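# Close the clear lid over the tray's side trough

## Task

Swing the transparent lid down so it covers the trough on the side of the tray, then leave both hands clear of the lid so nothing on the robot touches it at the end.

## Robot and tools

Robot: two arms on a table. left_arm carries a left hand and sits on the +y side; right_arm carries a right hand on the -y side. Calibrated bases in the scene frame: left_arm at (+0.026, +0.250, 0) m, quat_wxyz (+1.000, 0, 0, +0.004); right_arm at (-0.044, -0.274, +0.048) m, quat_wxyz (+1.000, 0, 0, +0.023). A two-camera stand is fixed behind the arms.

Scene frame: origin at table-top height, halfway between the nominal bases; +x points out over the table, +z up, +y toward left_arm. Image left/right does not match arm names. Reported end_effector_position (m) and end_effector_quat_wxyz use this frame and may be off by a few cm.

Hand point: a point fixed to the palm, about 0.15 m out from the wrist face and 0.05 m in front of the palm. Its +z runs along the straight fingers, +y out of the palm, +x across the palm away from the thumb on the right hand (toward the thumb on the left hand). Straight fingers extend 0.06 to 0.07 m past it along +z, lying 0.06 m behind it along -y. A wrist bracket on the little-finger side can collide with things.

Row layout (used by execute_actions and move): 28 numbers, each in [-1, 1], always for both arms: left_arm dx, dy, dz, rx, ry, rz; left hand little, ring, middle, index, thumb_bend, thumb_turn, force_limit, speed; then the same 14 for right_arm and its hand. Pose numbers are offsets, not poses: they count from that arm's Hand target as it stood when the action or move began, along the Hand target's own axes. 1.0 equals 0.6 m of travel or 180 degrees; rx, ry, rz form one rotation vector. Every row in a list counts from that same start, so sending the same offset twice moves the arm twice. Six zeros re-request the current Hand target.

Hand numbers: fingers and thumb_bend +1 straight/open, -1 curled/closed; thumb_turn +1 beside the palm, -1 across in front of it. force_limit maps -1 to about 0 N and +1 to 10 N at the fingertip (15 N for the two thumb motors). speed rises from near zero at -1 to full at +0.48 and stays full above that; use -0.94 or lower for a soft close. There is no 'no change' value: to keep a hand as it is, repeat the eight numbers last sent to it; if nothing was sent yet, send its hand_measured six values plus hand_force_limit and hand_speed.

Tools:
- execute_actions(actions, cameras): actions is a list of actions; each action is a table of up to 15 rows, one per 1/30 s control step, and a short table repeats its final row to fill 15 steps. Images return only when actions is empty or cameras names them. cameras: names, ["all"], or []; an unknown name voids the call.
- move(target, speed, blend, blocking, cameras): target is one 28-number row or a list of up to 15 rows, all offsets from the same starting Hand targets. speed is m/s, 0.002 to 4.3 (default 0.25), rotation capped at twice that in rad/s; one value or one per target. blend in m rounds corners between listed targets (0 means stop at each). Paths run straight, last at least 0.5 s, and are cut at 10 s. They do not avoid obstacles or the other arm. blocking=false returns after about 0.5 s while motion continues.
- wait(seconds 0 to 10): lets time pass, arms hold their last command.
- stop(): brakes a running move.
- zoom_image(camera, region): camera is cam_high, cam_left_wrist or cam_right_wrist; region [x0, y0, x1, y1] in pixels, top-left origin, at most 504 by 504.
- show_instructions(): shows reference images.
- finished_scene(scene): closes the current scene; pass its number.

Results: per arm, end_effector_position, end_effector_quat_wxyz, Hand target (your last commanded pose after clipping, the base of the next offsets), joint positions, velocities and torques, motor temperatures, and hand readings. hand_measured, hand_stopped_by (moving, target, force, stalled, fault) and hand_load_n (positive when the finger is pushed open) list six values in hand-number order. A move adds a 'move:' line such as done, off_target, moving, held or fault, plus limits=paced (pose clipped) or limits=held (steps withheld). Done means at rest within 10 mm and 2 degrees; it says nothing about contact. Images: 896x504 each.

Behaviour: each step clips commanded orientation to within 40 degrees of the measured one. Arms often rest 1 to 3 cm (sometimes 5 cm) off, usually low; that alone is not contact. If short, send the remaining distance as a fresh offset. A blocked arm keeps pushing; to release, command a pose back past the hand point. Faster moves hit harder and overshoot more. Keep paths away from an arm's own base. A gripping motor locks when it reaches its target or force_limit.

Avoid: hard contact with fixed or heavy objects, slamming the lid, letting anything fall or leave the table, pushing between the two arms or closing one hand on the other, excess finger load, and holding arms stretched or straining (motors warn MOTOR HOT at 85 °C and the arm drops at 100 °C). Loose items may get nudged occasionally. Before finishing, pull both hands away so neither touches the lid.

Each tool is called after ">>>" in YAML: its name, and indented under it one key for each argument.

Reference images:

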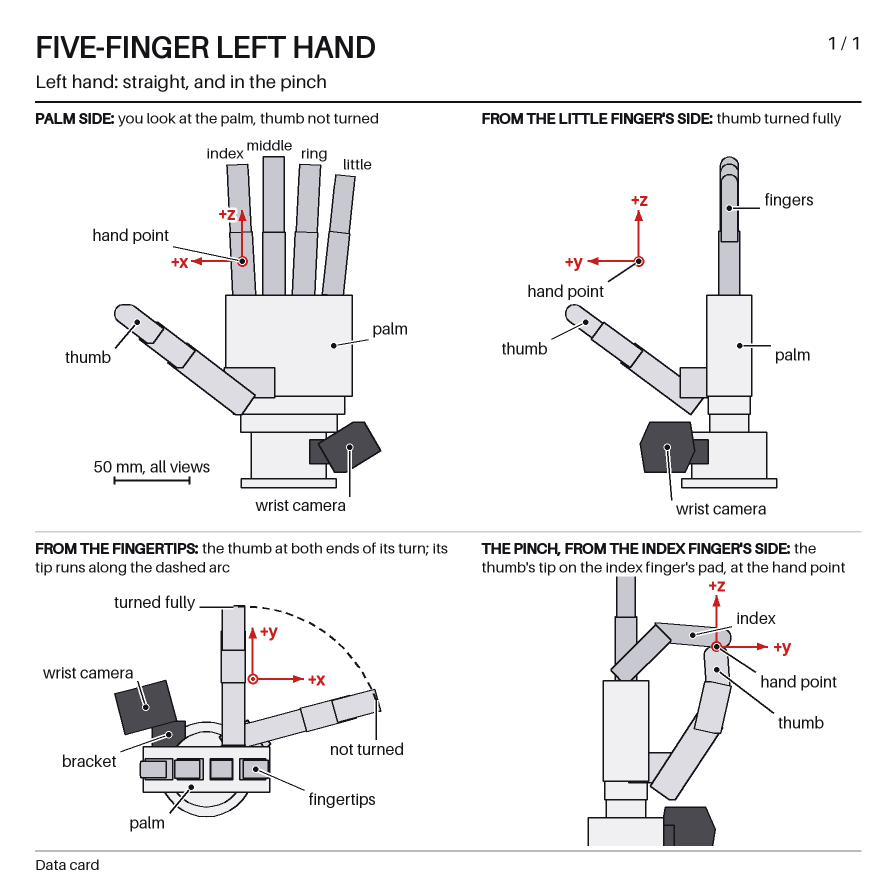

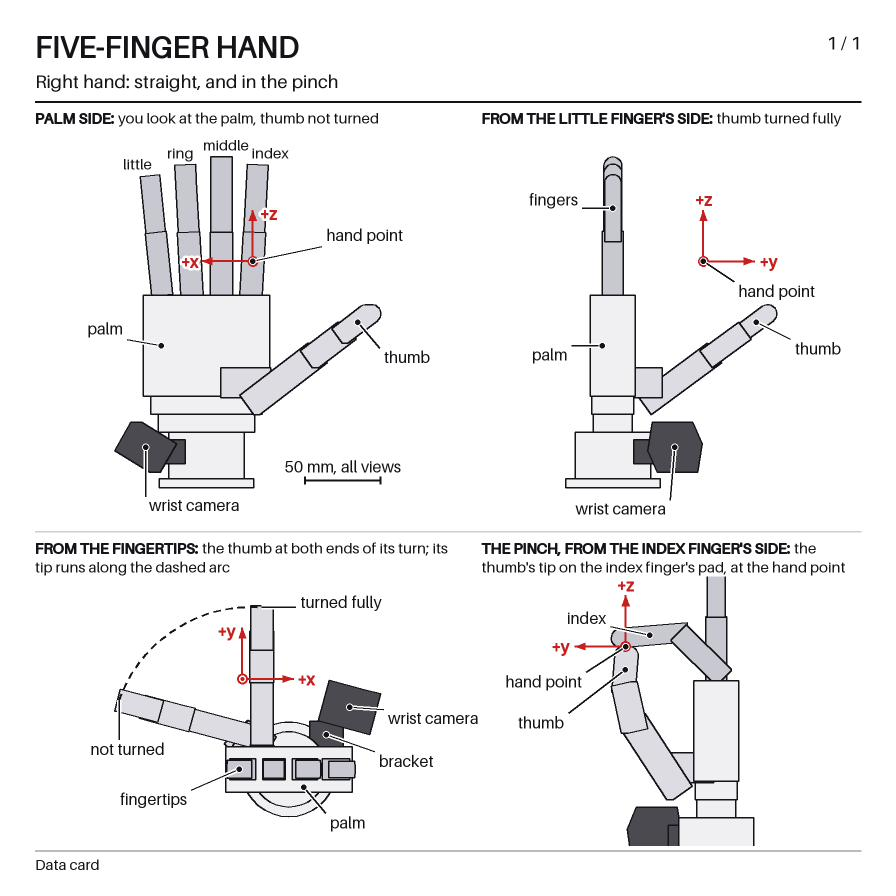

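## Session

>>> execute_actions:
  actions: []

Scene clock: 0.00 s.
left_arm: end_effector_position=(+0.6315, -0.0308, +0.2142) hand_measured=(+1.000, +1.000, +1.000, +1.000, +1.000, +1.000) hand_load_n=(+0.0, +0.0, +0.0, +0.0, +0.0, +0.0) hand_stopped_by=(target, target, target, target, target, target) hand_force_limit=0.00 hand_speed=-0.80 end_effector_quat_wxyz=(-0.083, +0.935, +0.022, +0.343) | right_arm: end_effector_position=(+0.2644, -0.1456, +0.3588) hand_measured=(+1.000, +1.000, +1.000, +1.000, +1.000, +1.000) hand_load_n=(+0.0, +0.0, +0.0, +0.0, +0.0, +0.0) hand_stopped_by=(target, target, target, target, target, target) hand_force_limit=0.00 hand_speed=-0.80 end_effector_quat_wxyz=(+0.262, +0.839, +0.361, +0.313)
Joint positions: left_arm=[-0.518 1.62 1.371 -0.759 -0.478 -1.987] | right_arm=[0.917 0.999 0.986 -1.223 0.786 -1.56]
Joint velocities: within noise
Joint torques (N m): no reading
Motor temperatures (°C): left_arm=[24 29 26 31 26 29] | right_arm=[27 29 29 29 29 28]
Heat: left arm: hottest wrist pitch 31 °C; right arm: hottest shoulder 29 °C.
Hand target: left_arm +0.6378, -0.0344, +0.2236; -0.078, +0.933, +0.024, +0.351 | right_arm +0.2672, -0.1417, +0.3713; +0.254, +0.839, +0.354, +0.326

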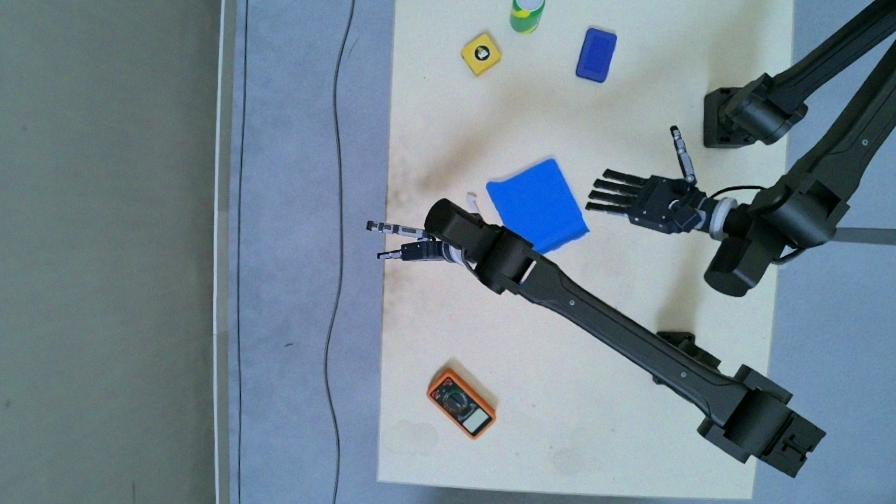

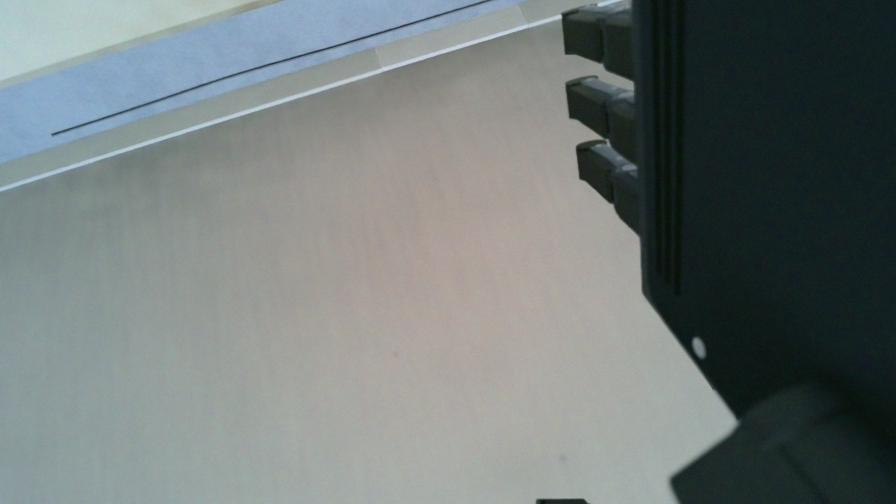

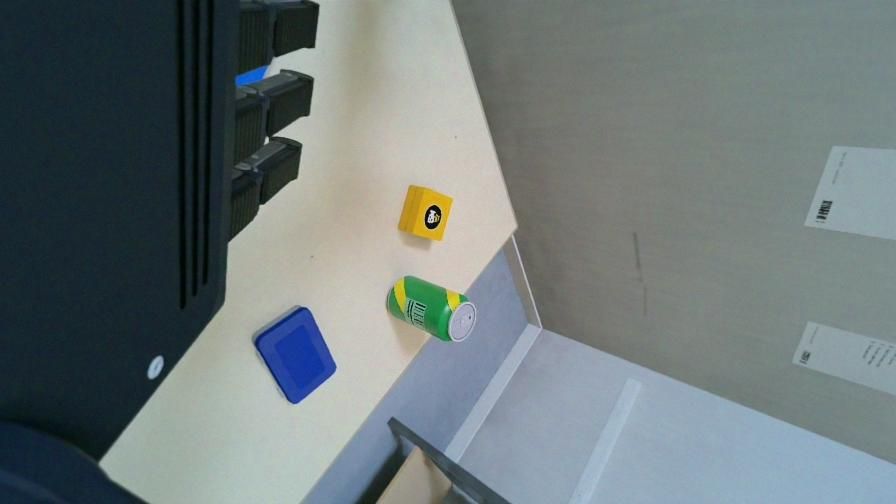

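>>> zoom_image:
  camera: "cam_high"
  region: [440, 130, 640, 270]

Scaled by 2.520.

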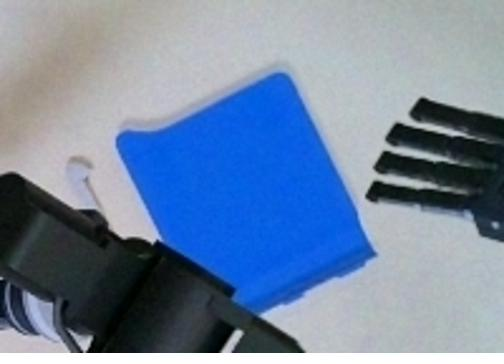

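>>> move:
  target: [-0.2467, -0.5617, -0.3463, 0.146, -0.0286, -0.165, 1, 1, 1, 1, 1, 1, 0, -0.8, 0, 0, 0, 0, 0, 0, 1, 1, 1, 1, 1, 1, 0, -0.8]
  speed: 0.3
  cameras: ["all"]

Scene clock: 7.23 s.
left_arm: end_effector_position=(+0.3589, +0.2626, +0.3252) hand_measured=(+1.000, +1.000, +1.000, +1.000, +1.000, +1.000) hand_load_n=(+0.0, +0.0, +0.0, +0.0, +0.0, +0.0) hand_stopped_by=(target, target, target, target, target, target) hand_force_limit=0.00 hand_speed=-0.80 end_effector_quat_wxyz=(-0.149, +0.904, +0.230, +0.327) | right_arm: end_effector_position=(+0.2644, -0.1456, +0.3588) hand_measured=(+1.000, +1.000, +1.000, +1.000, +1.000, +1.000) hand_load_n=(+0.0, +0.0, +0.0, +0.0, +0.0, +0.0) hand_stopped_by=(target, target, target, target, target, target) hand_force_limit=0.00 hand_speed=-0.80 end_effector_quat_wxyz=(+0.262, +0.839, +0.361, +0.313)
Joint positions: left_arm=[-0.156 0.689 0.942 -1.274 -0.516 -2.069] | right_arm=[0.917 0.999 0.986 -1.223 0.786 -1.56]
Joint torques (N m): left_arm=[0.38 0.15 9.87 1.09 -0.35 -0.12] | right_arm=[-2.49 -4.25 10.21 0.9 0.54 0]
Heat: left arm: hottest wrist pitch 31 °C; right arm: hottest elbow 30 °C.
Hand target: left_arm +0.3576, +0.2659, +0.3238; -0.193, +0.869, +0.342, +0.303 | right_arm +0.2672, -0.1417, +0.3713; +0.254, +0.839, +0.354, +0.326
Off the commanded pose: left_arm 0.004 m, 15 deg | right_arm 0.013 m, 2 deg.
joint sent to its limit (left arm) — joint 6 (wrist roll), lower limit. The joint targets are off in orientation, not in position.
move: off_target (left_arm, right_arm)

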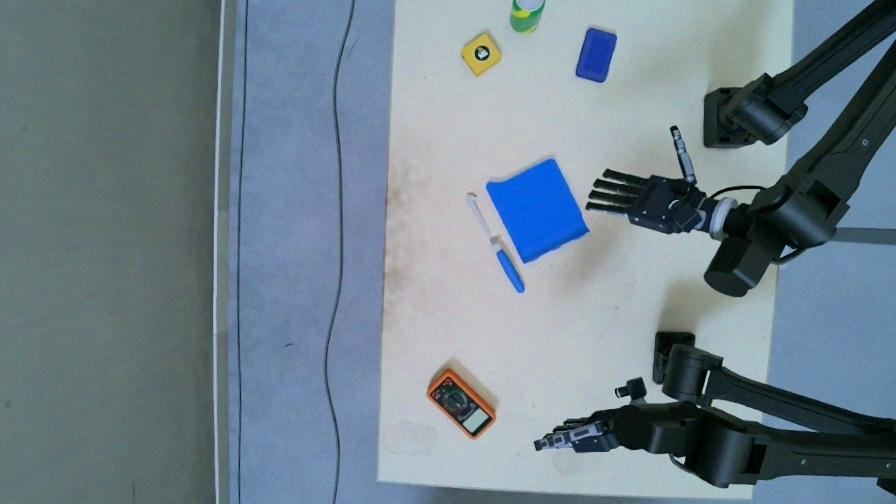

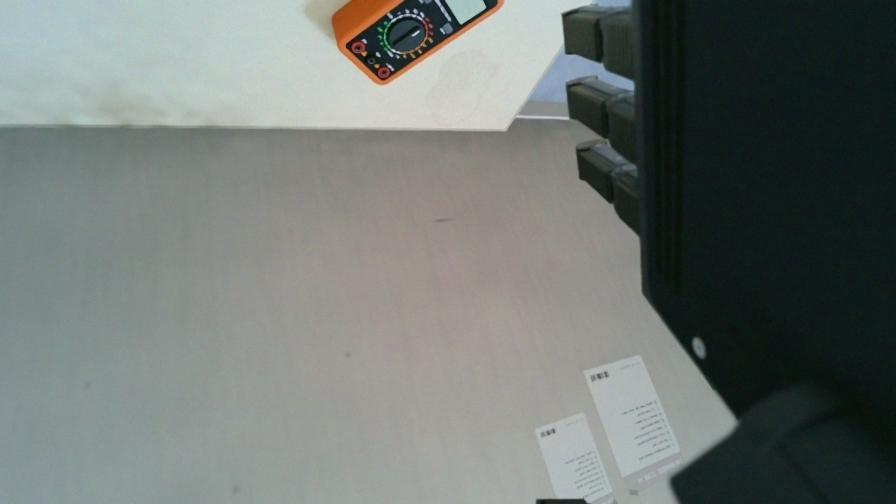

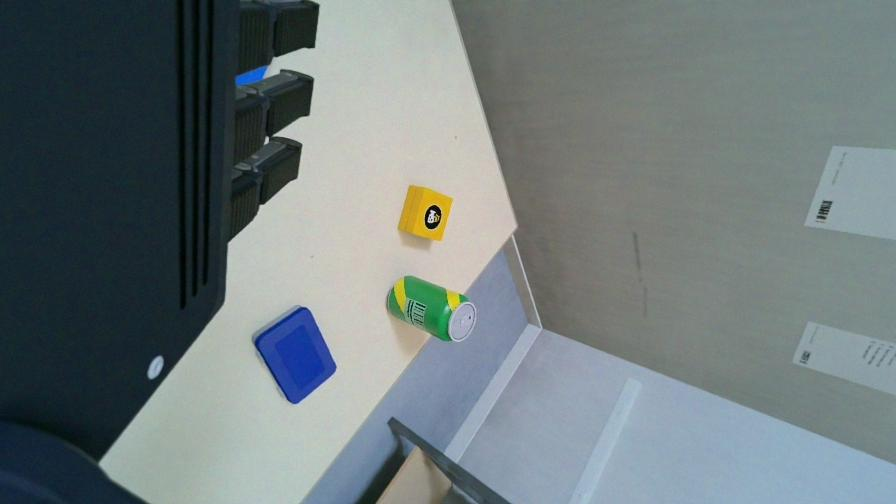

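>>> zoom_image:
  camera: "cam_high"
  region: [450, 140, 620, 300]

>>> zoom_image:
  camera: "cam_high"
  region: [560, 10, 640, 100]

Scaled by 2.965.

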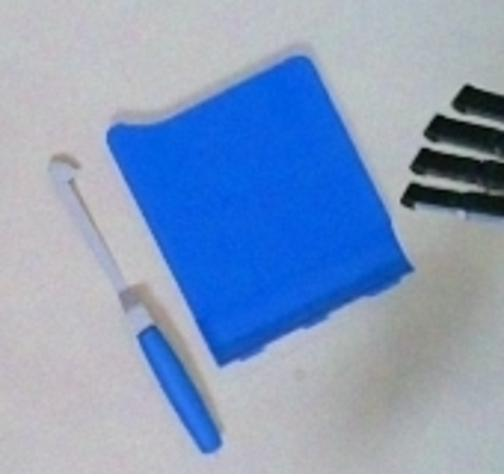

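Scaled by 5.600.

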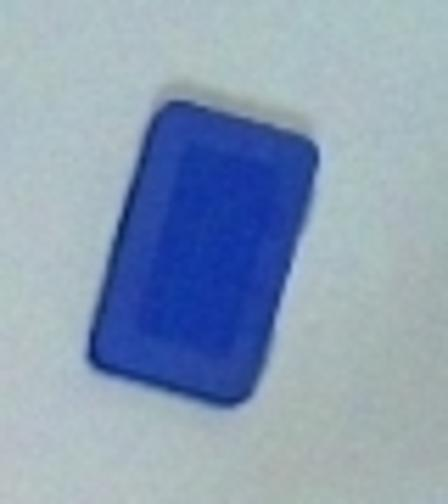

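>>> move:
  target: [0,0,0,0,0,0, 1, 1, 1, 1, 1, 1, 0, -0.8, 0.126, -0.113, 0.051, 0.2545, -0.0174, 0.1108, 1, 1, 1, 1, 1, 1, 0, -0.8]
  speed: 0.3
  cameras: ["all"]

Scene clock: 21.33 s.
left_arm: end_effector_position=(+0.3589, +0.2625, +0.3252) hand_measured=(+1.000, +1.000, +1.000, +1.000, +1.000, +1.000) hand_load_n=(+0.0, +0.0, +0.0, +0.0, +0.0, +0.0) hand_stopped_by=(target, target, target, target, target, target) hand_force_limit=0.00 hand_speed=-0.80 end_effector_quat_wxyz=(-0.149, +0.904, +0.230, +0.327) | right_arm: end_effector_position=(+0.2887, -0.0546, +0.3091) hand_measured=(+1.000, +1.000, +1.000, +1.000, +1.000, +1.000) hand_load_n=(+0.0, +0.0, +0.0, +0.0, +0.0, +0.0) hand_stopped_by=(target, target, target, target, target, target) hand_force_limit=0.00 hand_speed=-0.80 end_effector_quat_wxyz=(-0.132, +0.929, +0.306, +0.159)
Joint positions: left_arm=[-0.156 0.689 0.942 -1.274 -0.515 -2.069] | right_arm=[0.615 1.186 1.241 -1.233 -0.139 -1.517]
Joint torques (N m): left_arm=[0.15 1.08 9.68 1.03 -0.36 -0.13] | right_arm=[-3.08 -6.07 13.16 0.57 -0.24 0.05]
Heat: left arm: hottest wrist pitch 31 °C; right arm: hottest elbow 33 °C.
Hand target: left_arm +0.3578, +0.2668, +0.3239; -0.150, +0.904, +0.239, +0.322 (not the last commanded pose) | right_arm +0.3010, -0.0483, +0.3344; -0.140, +0.927, +0.298, +0.179
Off the commanded pose: left_arm 0.004 m, 15 deg | right_arm 0.029 m, 3 deg.
joint sent to its limit (left arm) — joint 6 (wrist roll), lower limit.
move: off_target (left_arm, right_arm)

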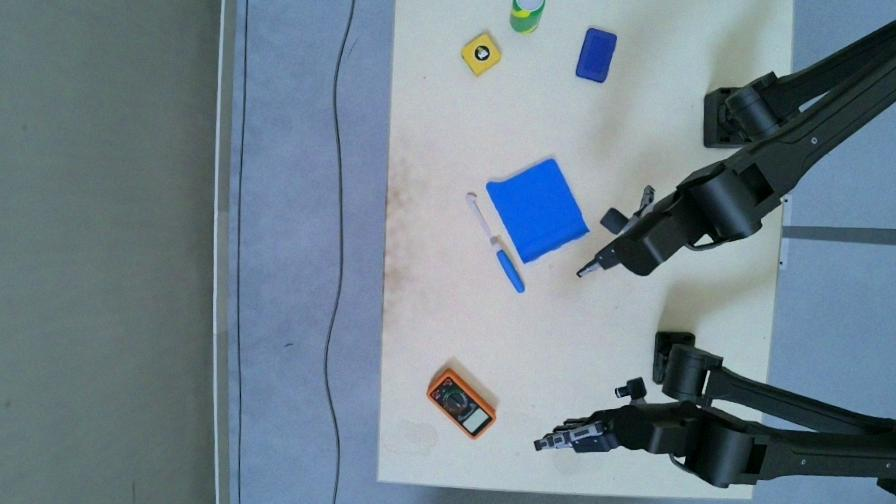

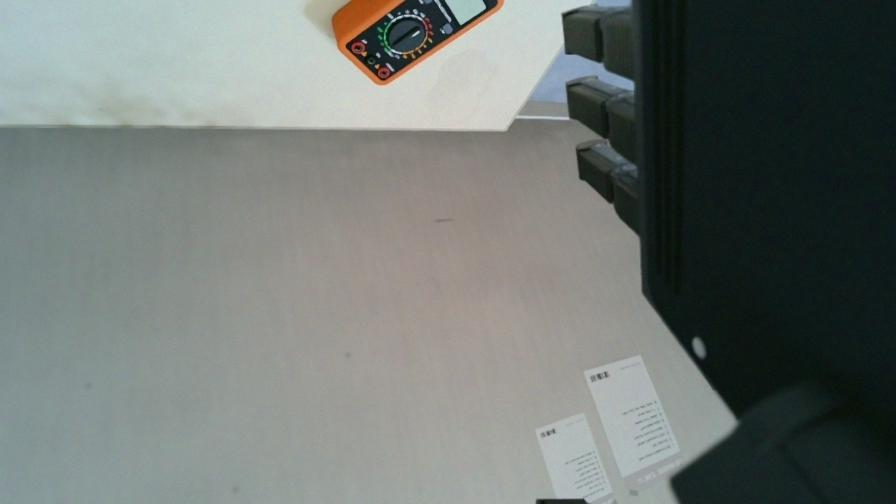

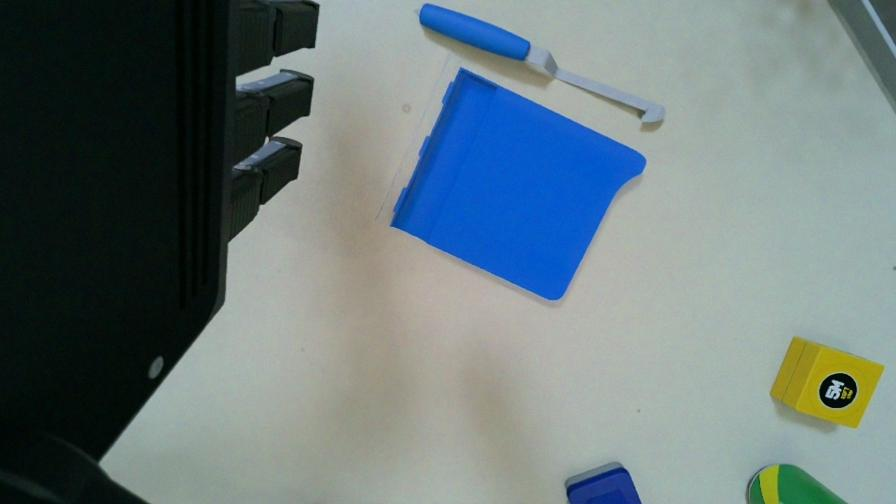

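>>> zoom_image:
  camera: "cam_right_wrist"
  region: [340, 30, 520, 260]

Scaled by 2.191.

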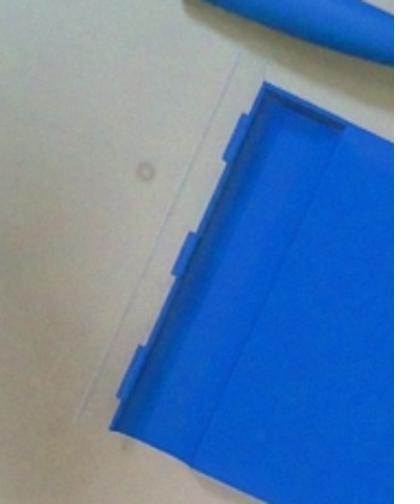

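>>> move:
  target: [0,0,0,0,0,0, 1, 1, 1, 1, 1, 1, 0, -0.8, -0.1008, -0.0577, 0.2605, -0.0681, -0.0591, 0.0625, 1, 1, 1, 1, 1, 1, 0, -0.8]
  speed: 0.25
  cameras: ["all"]

Scene clock: 49.93 s.
left_arm: end_effector_position=(+0.3589, +0.2625, +0.3252) hand_measured=(+1.000, +1.000, +1.000, +1.000, +1.000, +1.000) hand_load_n=(+0.0, +0.0, +0.0, +0.0, +0.0, +0.0) hand_stopped_by=(target, target, target, target, target, target) hand_force_limit=0.00 hand_speed=-0.80 end_effector_quat_wxyz=(-0.149, +0.904, +0.230, +0.327) | right_arm: end_effector_position=(+0.2711, -0.0004, +0.1712) hand_measured=(+1.000, +1.000, +1.000, +1.000, +1.000, +1.000) hand_load_n=(+0.0, +0.0, +0.0, +0.0, +0.0, +0.0) hand_stopped_by=(target, target, target, target, target, target) hand_force_limit=0.00 hand_speed=-0.80 end_effector_quat_wxyz=(-0.023, +0.975, +0.199, +0.100)
Joint positions: left_arm=[-0.156 0.689 0.942 -1.274 -0.515 -2.069] | right_arm=[0.807 1.479 1.157 -1.062 0.084 -1.129]
Joint torques (N m): left_arm=[0.03 1.49 9.83 0.91 -0.34 -0.15] | right_arm=[-2.26 -10.34 7.86 1.13 0.09 0.1]
Motor temperatures (°C): left_arm=[24 29 30 31 26 29] | right_arm=[27 30 36 29 29 27]
Heat: left arm: hottest wrist pitch 31 °C; right arm: hottest elbow 36 °C.
Hand target: left_arm +0.3578, +0.2668, +0.3239; -0.150, +0.904, +0.239, +0.322 | right_arm +0.2731, +0.0057, +0.1744; -0.029, +0.974, +0.197, +0.109
Off the commanded pose: left_arm 0.005 m, 1 deg | right_arm 0.007 m, 1 deg.
joint sent to its limit (left arm) — joint 6 (wrist roll), lower limit. The joint targets still meet the commanded pose.
move: done

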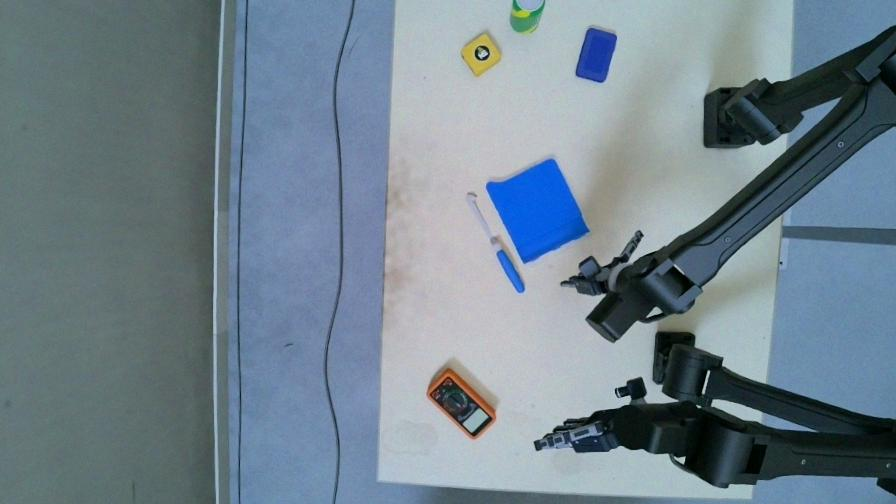

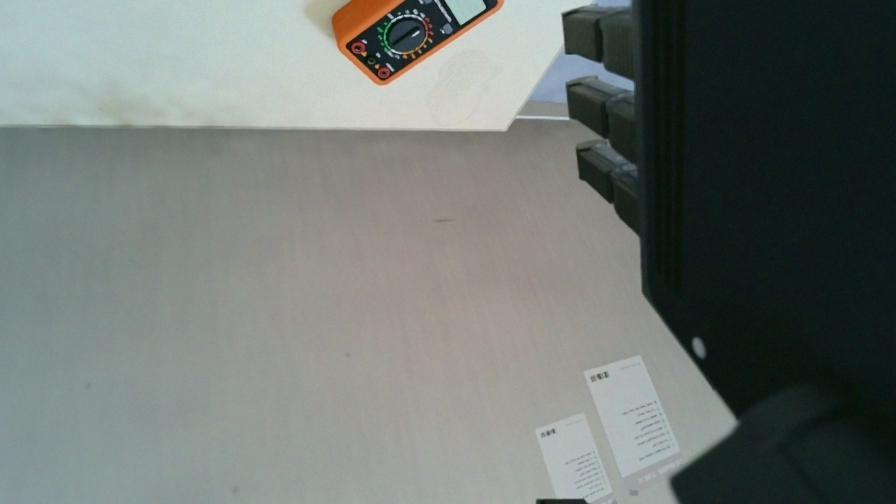

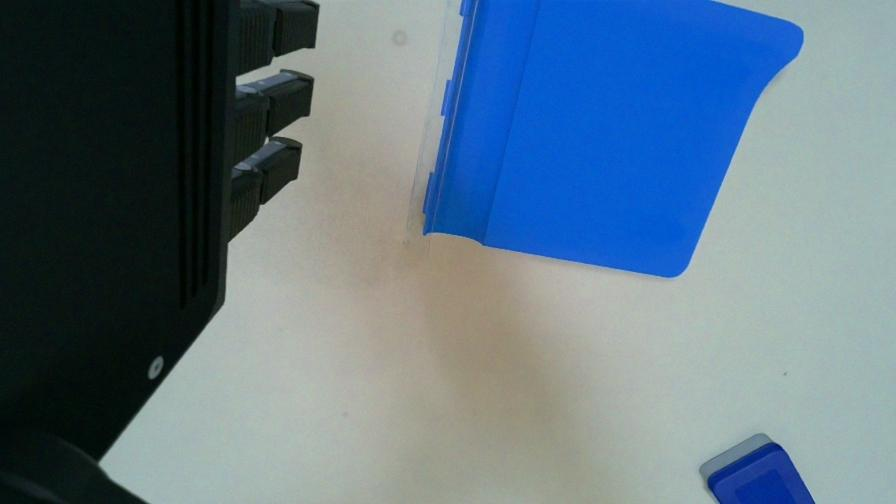

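>>> zoom_image:
  camera: "cam_right_wrist"
  region: [230, 0, 560, 270]

Scaled by 1.527.

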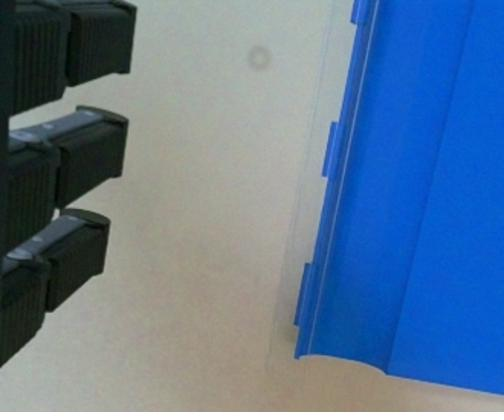

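>>> move:
  target: [0,0,0,0,0,0, 1, 1, 1, 1, 1, 1, 0, -0.8, -0.0242, 0.0015, 0.1056, 0,0,0, 1, 1, 1, 1, 1, 1, 0, -0.8]
  speed: 0.15
  cameras: ["all"]

>>> zoom_image:
  camera: "cam_right_wrist"
  region: [230, 0, 560, 270]

>>> zoom_image:
  camera: "cam_high"
  region: [470, 150, 650, 350]

Scene clock: 58.00 s.
left_arm: end_effector_position=(+0.3589, +0.2625, +0.3252) hand_measured=(+1.000, +1.000, +1.000, +1.000, +1.000, +1.000) hand_load_n=(+0.0, +0.0, +0.0, +0.0, +0.0, +0.0) hand_stopped_by=(target, target, target, target, target, target) hand_force_limit=0.00 hand_speed=-0.80 end_effector_quat_wxyz=(-0.149, +0.904, +0.230, +0.327) | right_arm: end_effector_position=(+0.2726, +0.0014, +0.1102) hand_measured=(+1.000, +1.000, +1.000, +1.000, +1.000, +1.000) hand_load_n=(+0.0, +0.0, +0.0, +0.0, +0.0, +0.0) hand_stopped_by=(target, target, target, target, target, target) hand_force_limit=0.00 hand_speed=-0.80 end_effector_quat_wxyz=(-0.026, +0.974, +0.199, +0.103)
Joint positions: left_arm=[-0.156 0.689 0.942 -1.274 -0.515 -2.069] | right_arm=[0.807 1.543 1.056 -0.887 0.084 -1.128]
Joint torques (N m): left_arm=[1.38 0.44 9.8 0.81 -0.33 -0.15] | right_arm=[-1.96 -9.93 6.91 1.17 0.1 0.09]
Heat: left arm: hottest elbow 31 °C; right arm: hottest elbow 36 °C.
Hand target: left_arm +0.3578, +0.2668, +0.3239; -0.150, +0.904, +0.239, +0.322 | right_arm +0.2732, +0.0059, +0.1095; -0.030, +0.974, +0.197, +0.109
Off the commanded pose: left_arm 0.005 m, 1 deg | right_arm 0.004 m, 1 deg.
joint sent to its limit (left arm) — joint 6 (wrist roll), lower limit. The joint targets still meet the commanded pose.
move: done

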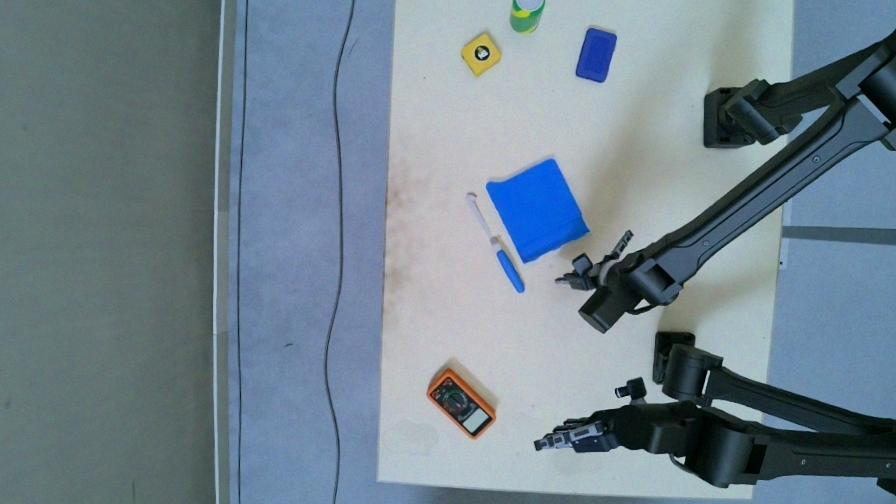

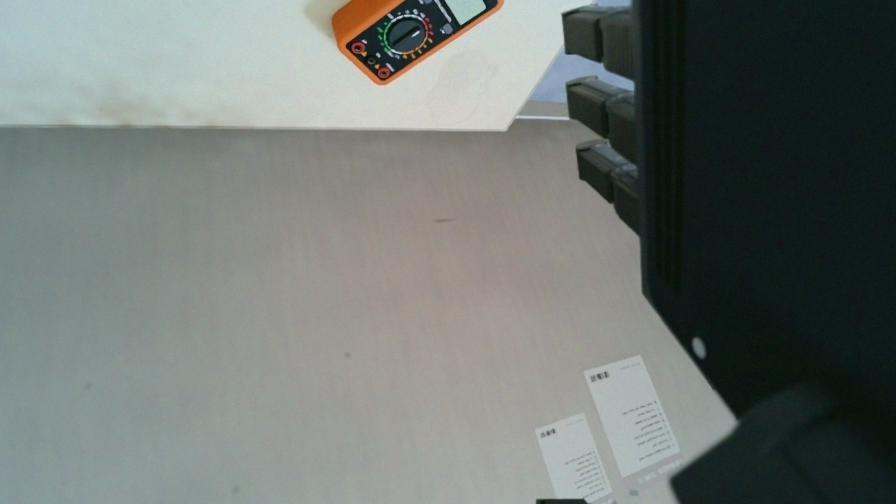

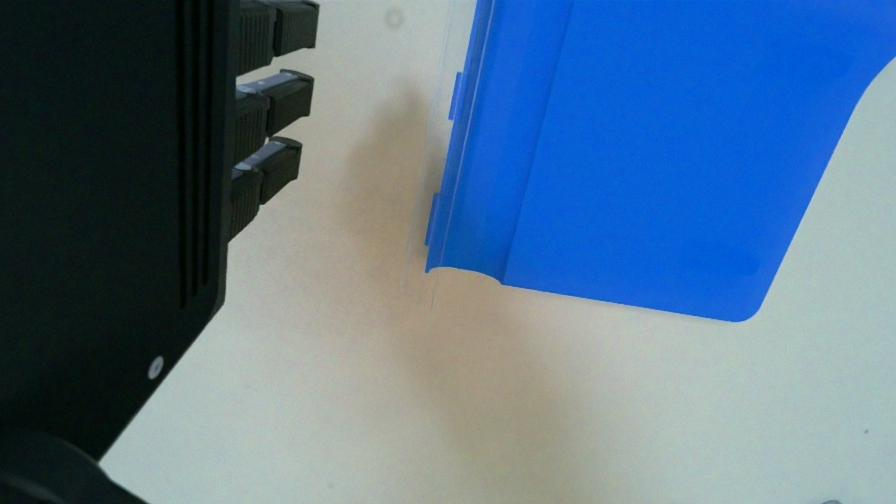

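Scaled by 1.527.

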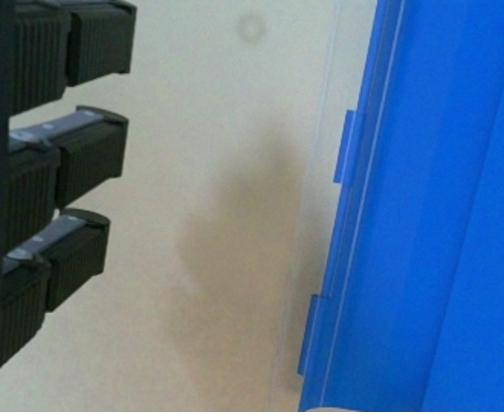

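Scaled by 2.520.

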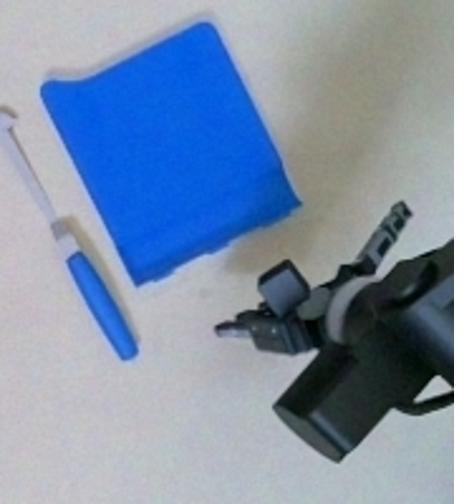

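>>> move:
  target: [0,0,0,0,0,0, 1, 1, 1, 1, 1, 1, 0, -0.8, 0, 0.1, 0, 0,0,0, 1, 1, 1, 1, 1, 1, 0, -0.8]
  speed: 0.1
  cameras: ["cam_high","cam_right_wrist"]

>>> zoom_image:
  camera: "cam_right_wrist"
  region: [230, 0, 560, 270]

Scene clock: 64.60 s.
left_arm: end_effector_position=(+0.3589, +0.2625, +0.3252) hand_measured=(+1.000, +1.000, +1.000, +1.000, +1.000, +1.000) hand_load_n=(+0.0, -0.5, +0.0, +0.0, +0.0, +0.0) hand_stopped_by=(target, target, target, target, target, target) hand_force_limit=0.00 hand_speed=-0.80 end_effector_quat_wxyz=(-0.149, +0.904, +0.230, +0.327) | right_arm: end_effector_position=(+0.2921, -0.0486, +0.1032) hand_measured=(+1.000, +1.000, +1.000, +1.000, +1.000, +1.000) hand_load_n=(+0.0, +0.0, +0.0, +0.0, +0.0, +0.0) hand_stopped_by=(target, target, target, target, target, target) hand_force_limit=0.00 hand_speed=-0.80 end_effector_quat_wxyz=(-0.023, +0.975, +0.198, +0.097)
Joint positions: left_arm=[-0.156 0.689 0.942 -1.274 -0.515 -2.069] | right_arm=[0.69 1.507 0.993 -0.866 0.06 -1.241]
Joint torques (N m): left_arm=[-0.56 0.38 9.85 0.85 -0.4 -0.14] | right_arm=[-3.25 -10.93 6.46 1.1 -0.06 -0.06]
Heat: left arm: hottest elbow 31 °C; right arm: hottest elbow 36 °C.
Hand target: left_arm +0.3578, +0.2668, +0.3239; -0.150, +0.904, +0.239, +0.322 | right_arm +0.2965, -0.0493, +0.1085; -0.030, +0.974, +0.197, +0.109
Off the commanded pose: left_arm 0.005 m, 1 deg | right_arm 0.007 m, 2 deg.
joint sent to its limit (left arm) — joint 6 (wrist roll), lower limit. The joint targets still meet the commanded pose.
move: done
Images, in order (width x height): cam_high 896x504, cam_right_wrist 896x504.

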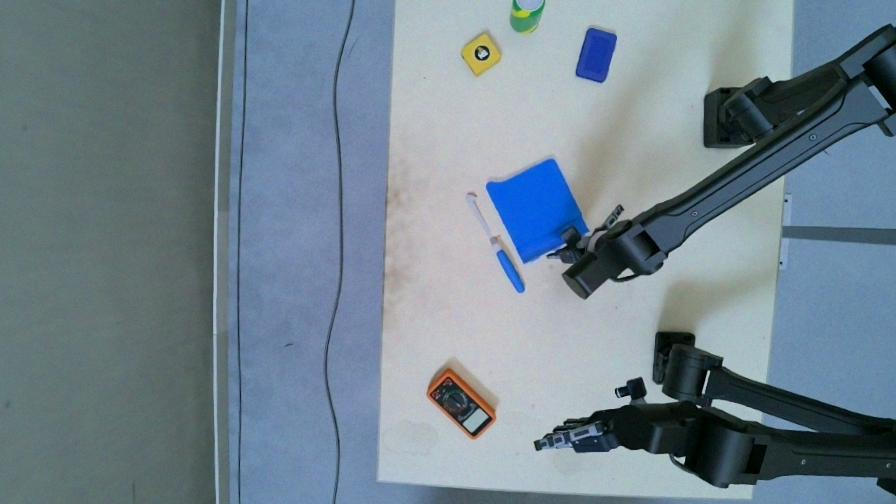

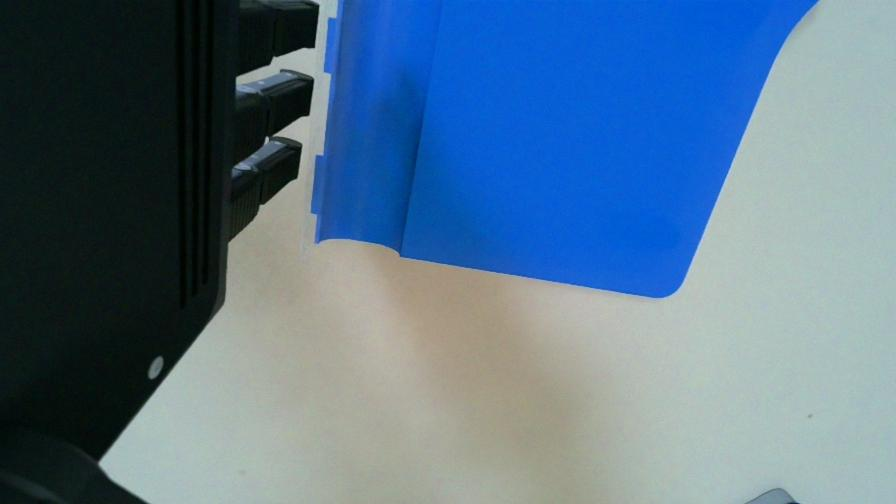

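Scaled by 1.527.

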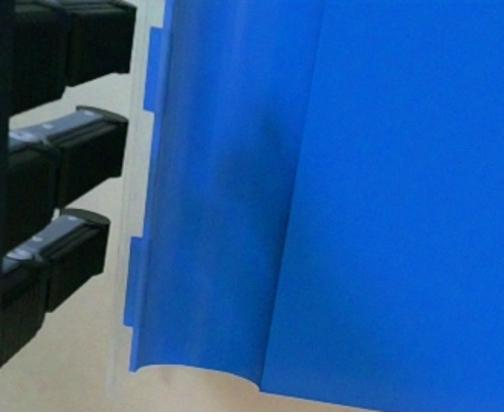

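>>> move:
  target: [0,0,0,0,0,0, 1, 1, 1, 1, 1, 1, 0, -0.8, 0.002, 0.085, -0.01, 0,0,0, 1, 1, 1, 1, 1, 1, 0, -0.8]
  speed: 0.1
  cameras: ["cam_high","cam_right_wrist"]

>>> zoom_image:
  camera: "cam_right_wrist"
  region: [230, 0, 560, 270]

Scene clock: 67.47 s.
left_arm: end_effector_position=(+0.3589, +0.2625, +0.3252) hand_measured=(+1.000, +1.000, +1.000, +1.000, +1.000, +1.000) hand_load_n=(+0.0, +0.0, +0.0, +0.0, +0.0, +0.0) hand_stopped_by=(target, target, target, target, target, target) hand_force_limit=0.00 hand_speed=-0.80 end_effector_quat_wxyz=(-0.149, +0.904, +0.230, +0.327) | right_arm: end_effector_position=(+0.3143, -0.0950, +0.1084) hand_measured=(+1.000, +1.000, +1.000, +1.000, +1.000, +1.000) hand_load_n=(+0.0, +0.0, +0.0, +0.0, +0.0, +0.0) hand_stopped_by=(target, target, target, target, target, target) hand_force_limit=0.00 hand_speed=-0.80 end_effector_quat_wxyz=(-0.025, +0.975, +0.196, +0.100)
Joint positions: left_arm=[-0.156 0.689 0.942 -1.274 -0.515 -2.069] | right_arm=[0.565 1.466 0.963 -0.864 0.033 -1.361]
Joint torques (N m): left_arm=[0.67 1.26 9.73 1.01 -0.39 -0.11] | right_arm=[-2.78 -10.58 6.48 0.81 -0.1 -0.12]
Heat: left arm: hottest elbow 31 °C; right arm: hottest elbow 36 °C.
Hand target: left_arm +0.3578, +0.2668, +0.3239; -0.150, +0.904, +0.239, +0.322 | right_arm +0.3162, -0.0965, +0.1139; -0.029, +0.974, +0.197, +0.109
Off the commanded pose: left_arm 0.005 m, 1 deg | right_arm 0.006 m, 1 deg.
joint sent to its limit (left arm) — joint 6 (wrist roll), lower limit. The joint targets still meet the commanded pose.
move: done
Images, in order (width x height): cam_high 896x504, cam_right_wrist 896x504.

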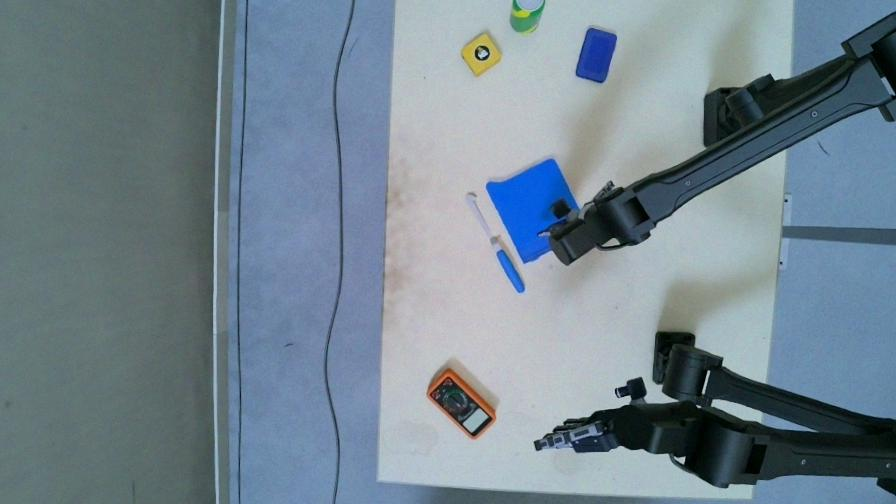

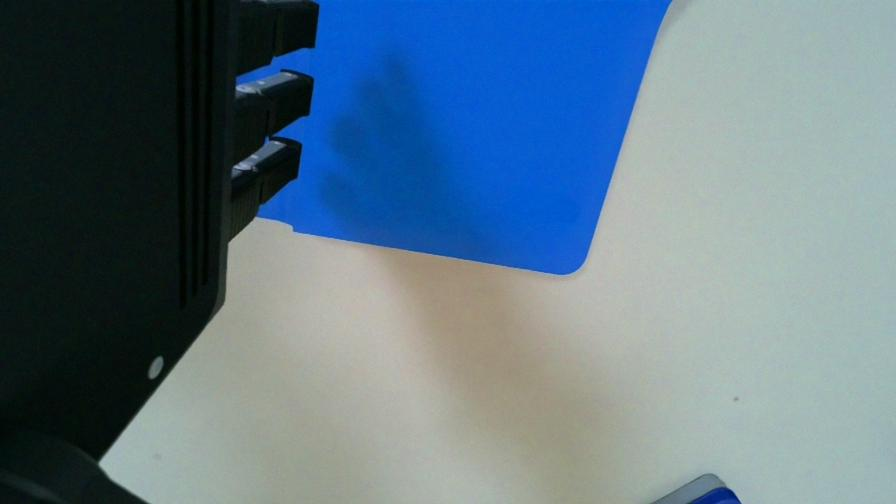

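Scaled by 1.527.

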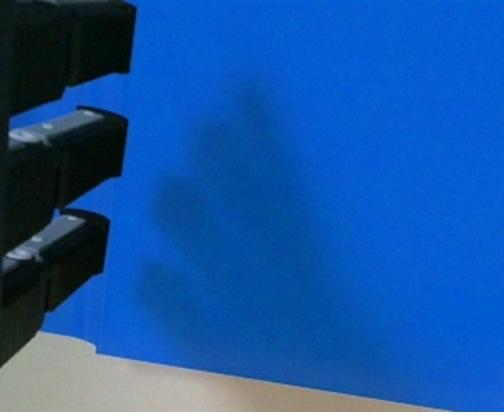

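>>> move:
  target:
    - [0,0,0,0,0,0, 1, 1, 1, 1, 1, 1, 0, -0.8, -0.0067, -0.016, 0.029, 0,0,0, 1, 1, 1, 1, 1, 1, 0, -0.8]
    - [0,0,0,0,0,0, 1, 1, 1, 1, 1, 1, 0, -0.8, 0.0372, 0.0, -0.1625, 0,0,0, 1, 1, 1, 1, 1, 1, 0, -0.8]
  speed: [0.06, 0.2]
  cameras: ["cam_high","cam_right_wrist"]

>>> zoom_image:
  camera: "cam_right_wrist"
  region: [230, 0, 560, 270]

Scene clock: 72.30 s.
left_arm: end_effector_position=(+0.3589, +0.2625, +0.3252) hand_measured=(+1.000, +1.000, +1.000, +1.000, +1.000, +1.000) hand_load_n=(+0.0, +0.0, +0.0, +0.0, +0.0, +0.0) hand_stopped_by=(target, target, target, target, target, target) hand_force_limit=0.00 hand_speed=-0.80 end_effector_quat_wxyz=(-0.149, +0.904, +0.230, +0.327) | right_arm: end_effector_position=(+0.3002, -0.1048, +0.1927) hand_measured=(+1.000, +1.000, +1.000, +1.000, +1.000, +1.000) hand_load_n=(+0.0, +0.0, +0.0, +0.0, +0.0, +0.0) hand_stopped_by=(target, target, target, target, target, target) hand_force_limit=0.00 hand_speed=-0.80 end_effector_quat_wxyz=(-0.020, +0.976, +0.199, +0.088)
Joint positions: left_arm=[-0.156 0.689 0.942 -1.274 -0.515 -2.069] | right_arm=[0.566 1.35 1.085 -1.128 0.033 -1.364]
Joint torques (N m): left_arm=[0.62 0.85 9.61 0.75 -0.41 -0.15] | right_arm=[-3.49 -8.41 11.84 0.06 -0.09 -0.08]
Heat: left arm: hottest elbow 31 °C; right arm: hottest elbow 36 °C.
Hand target: left_arm +0.3578, +0.2668, +0.3239; -0.150, +0.904, +0.239, +0.322 | right_arm +0.3169, -0.0978, +0.2140; -0.030, +0.974, +0.197, +0.109
Off the commanded pose: left_arm 0.005 m, 1 deg | right_arm 0.028 m, 3 deg.
joint sent to its limit (left arm) — joint 6 (wrist roll), lower limit. The joint targets still meet the commanded pose.
move: off_target (right_arm)
Images, in order (width x height): cam_high 896x504, cam_right_wrist 896x504.

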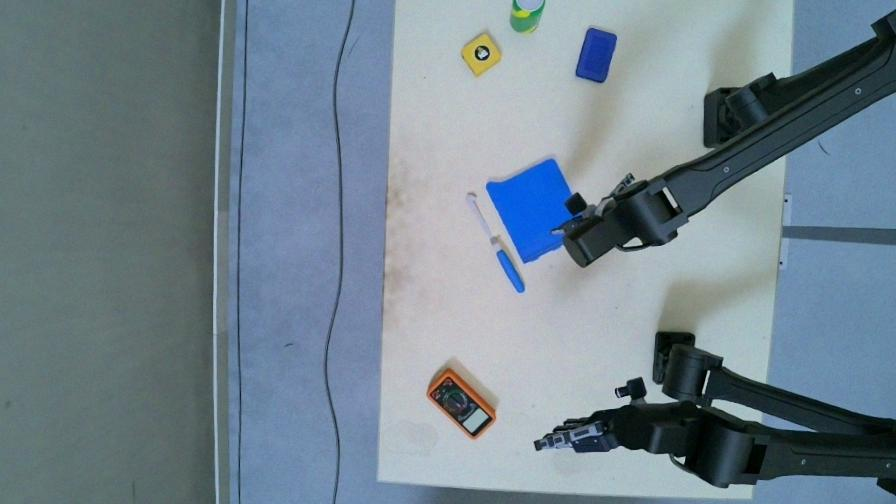

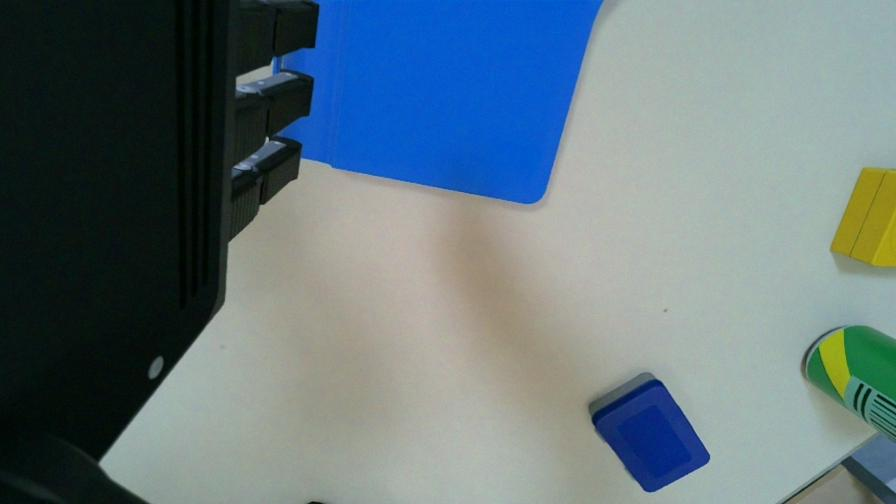

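Scaled by 1.527.

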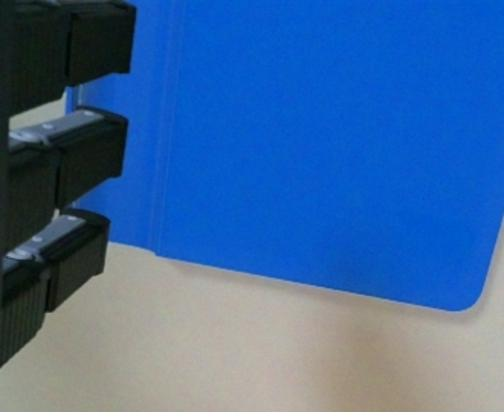

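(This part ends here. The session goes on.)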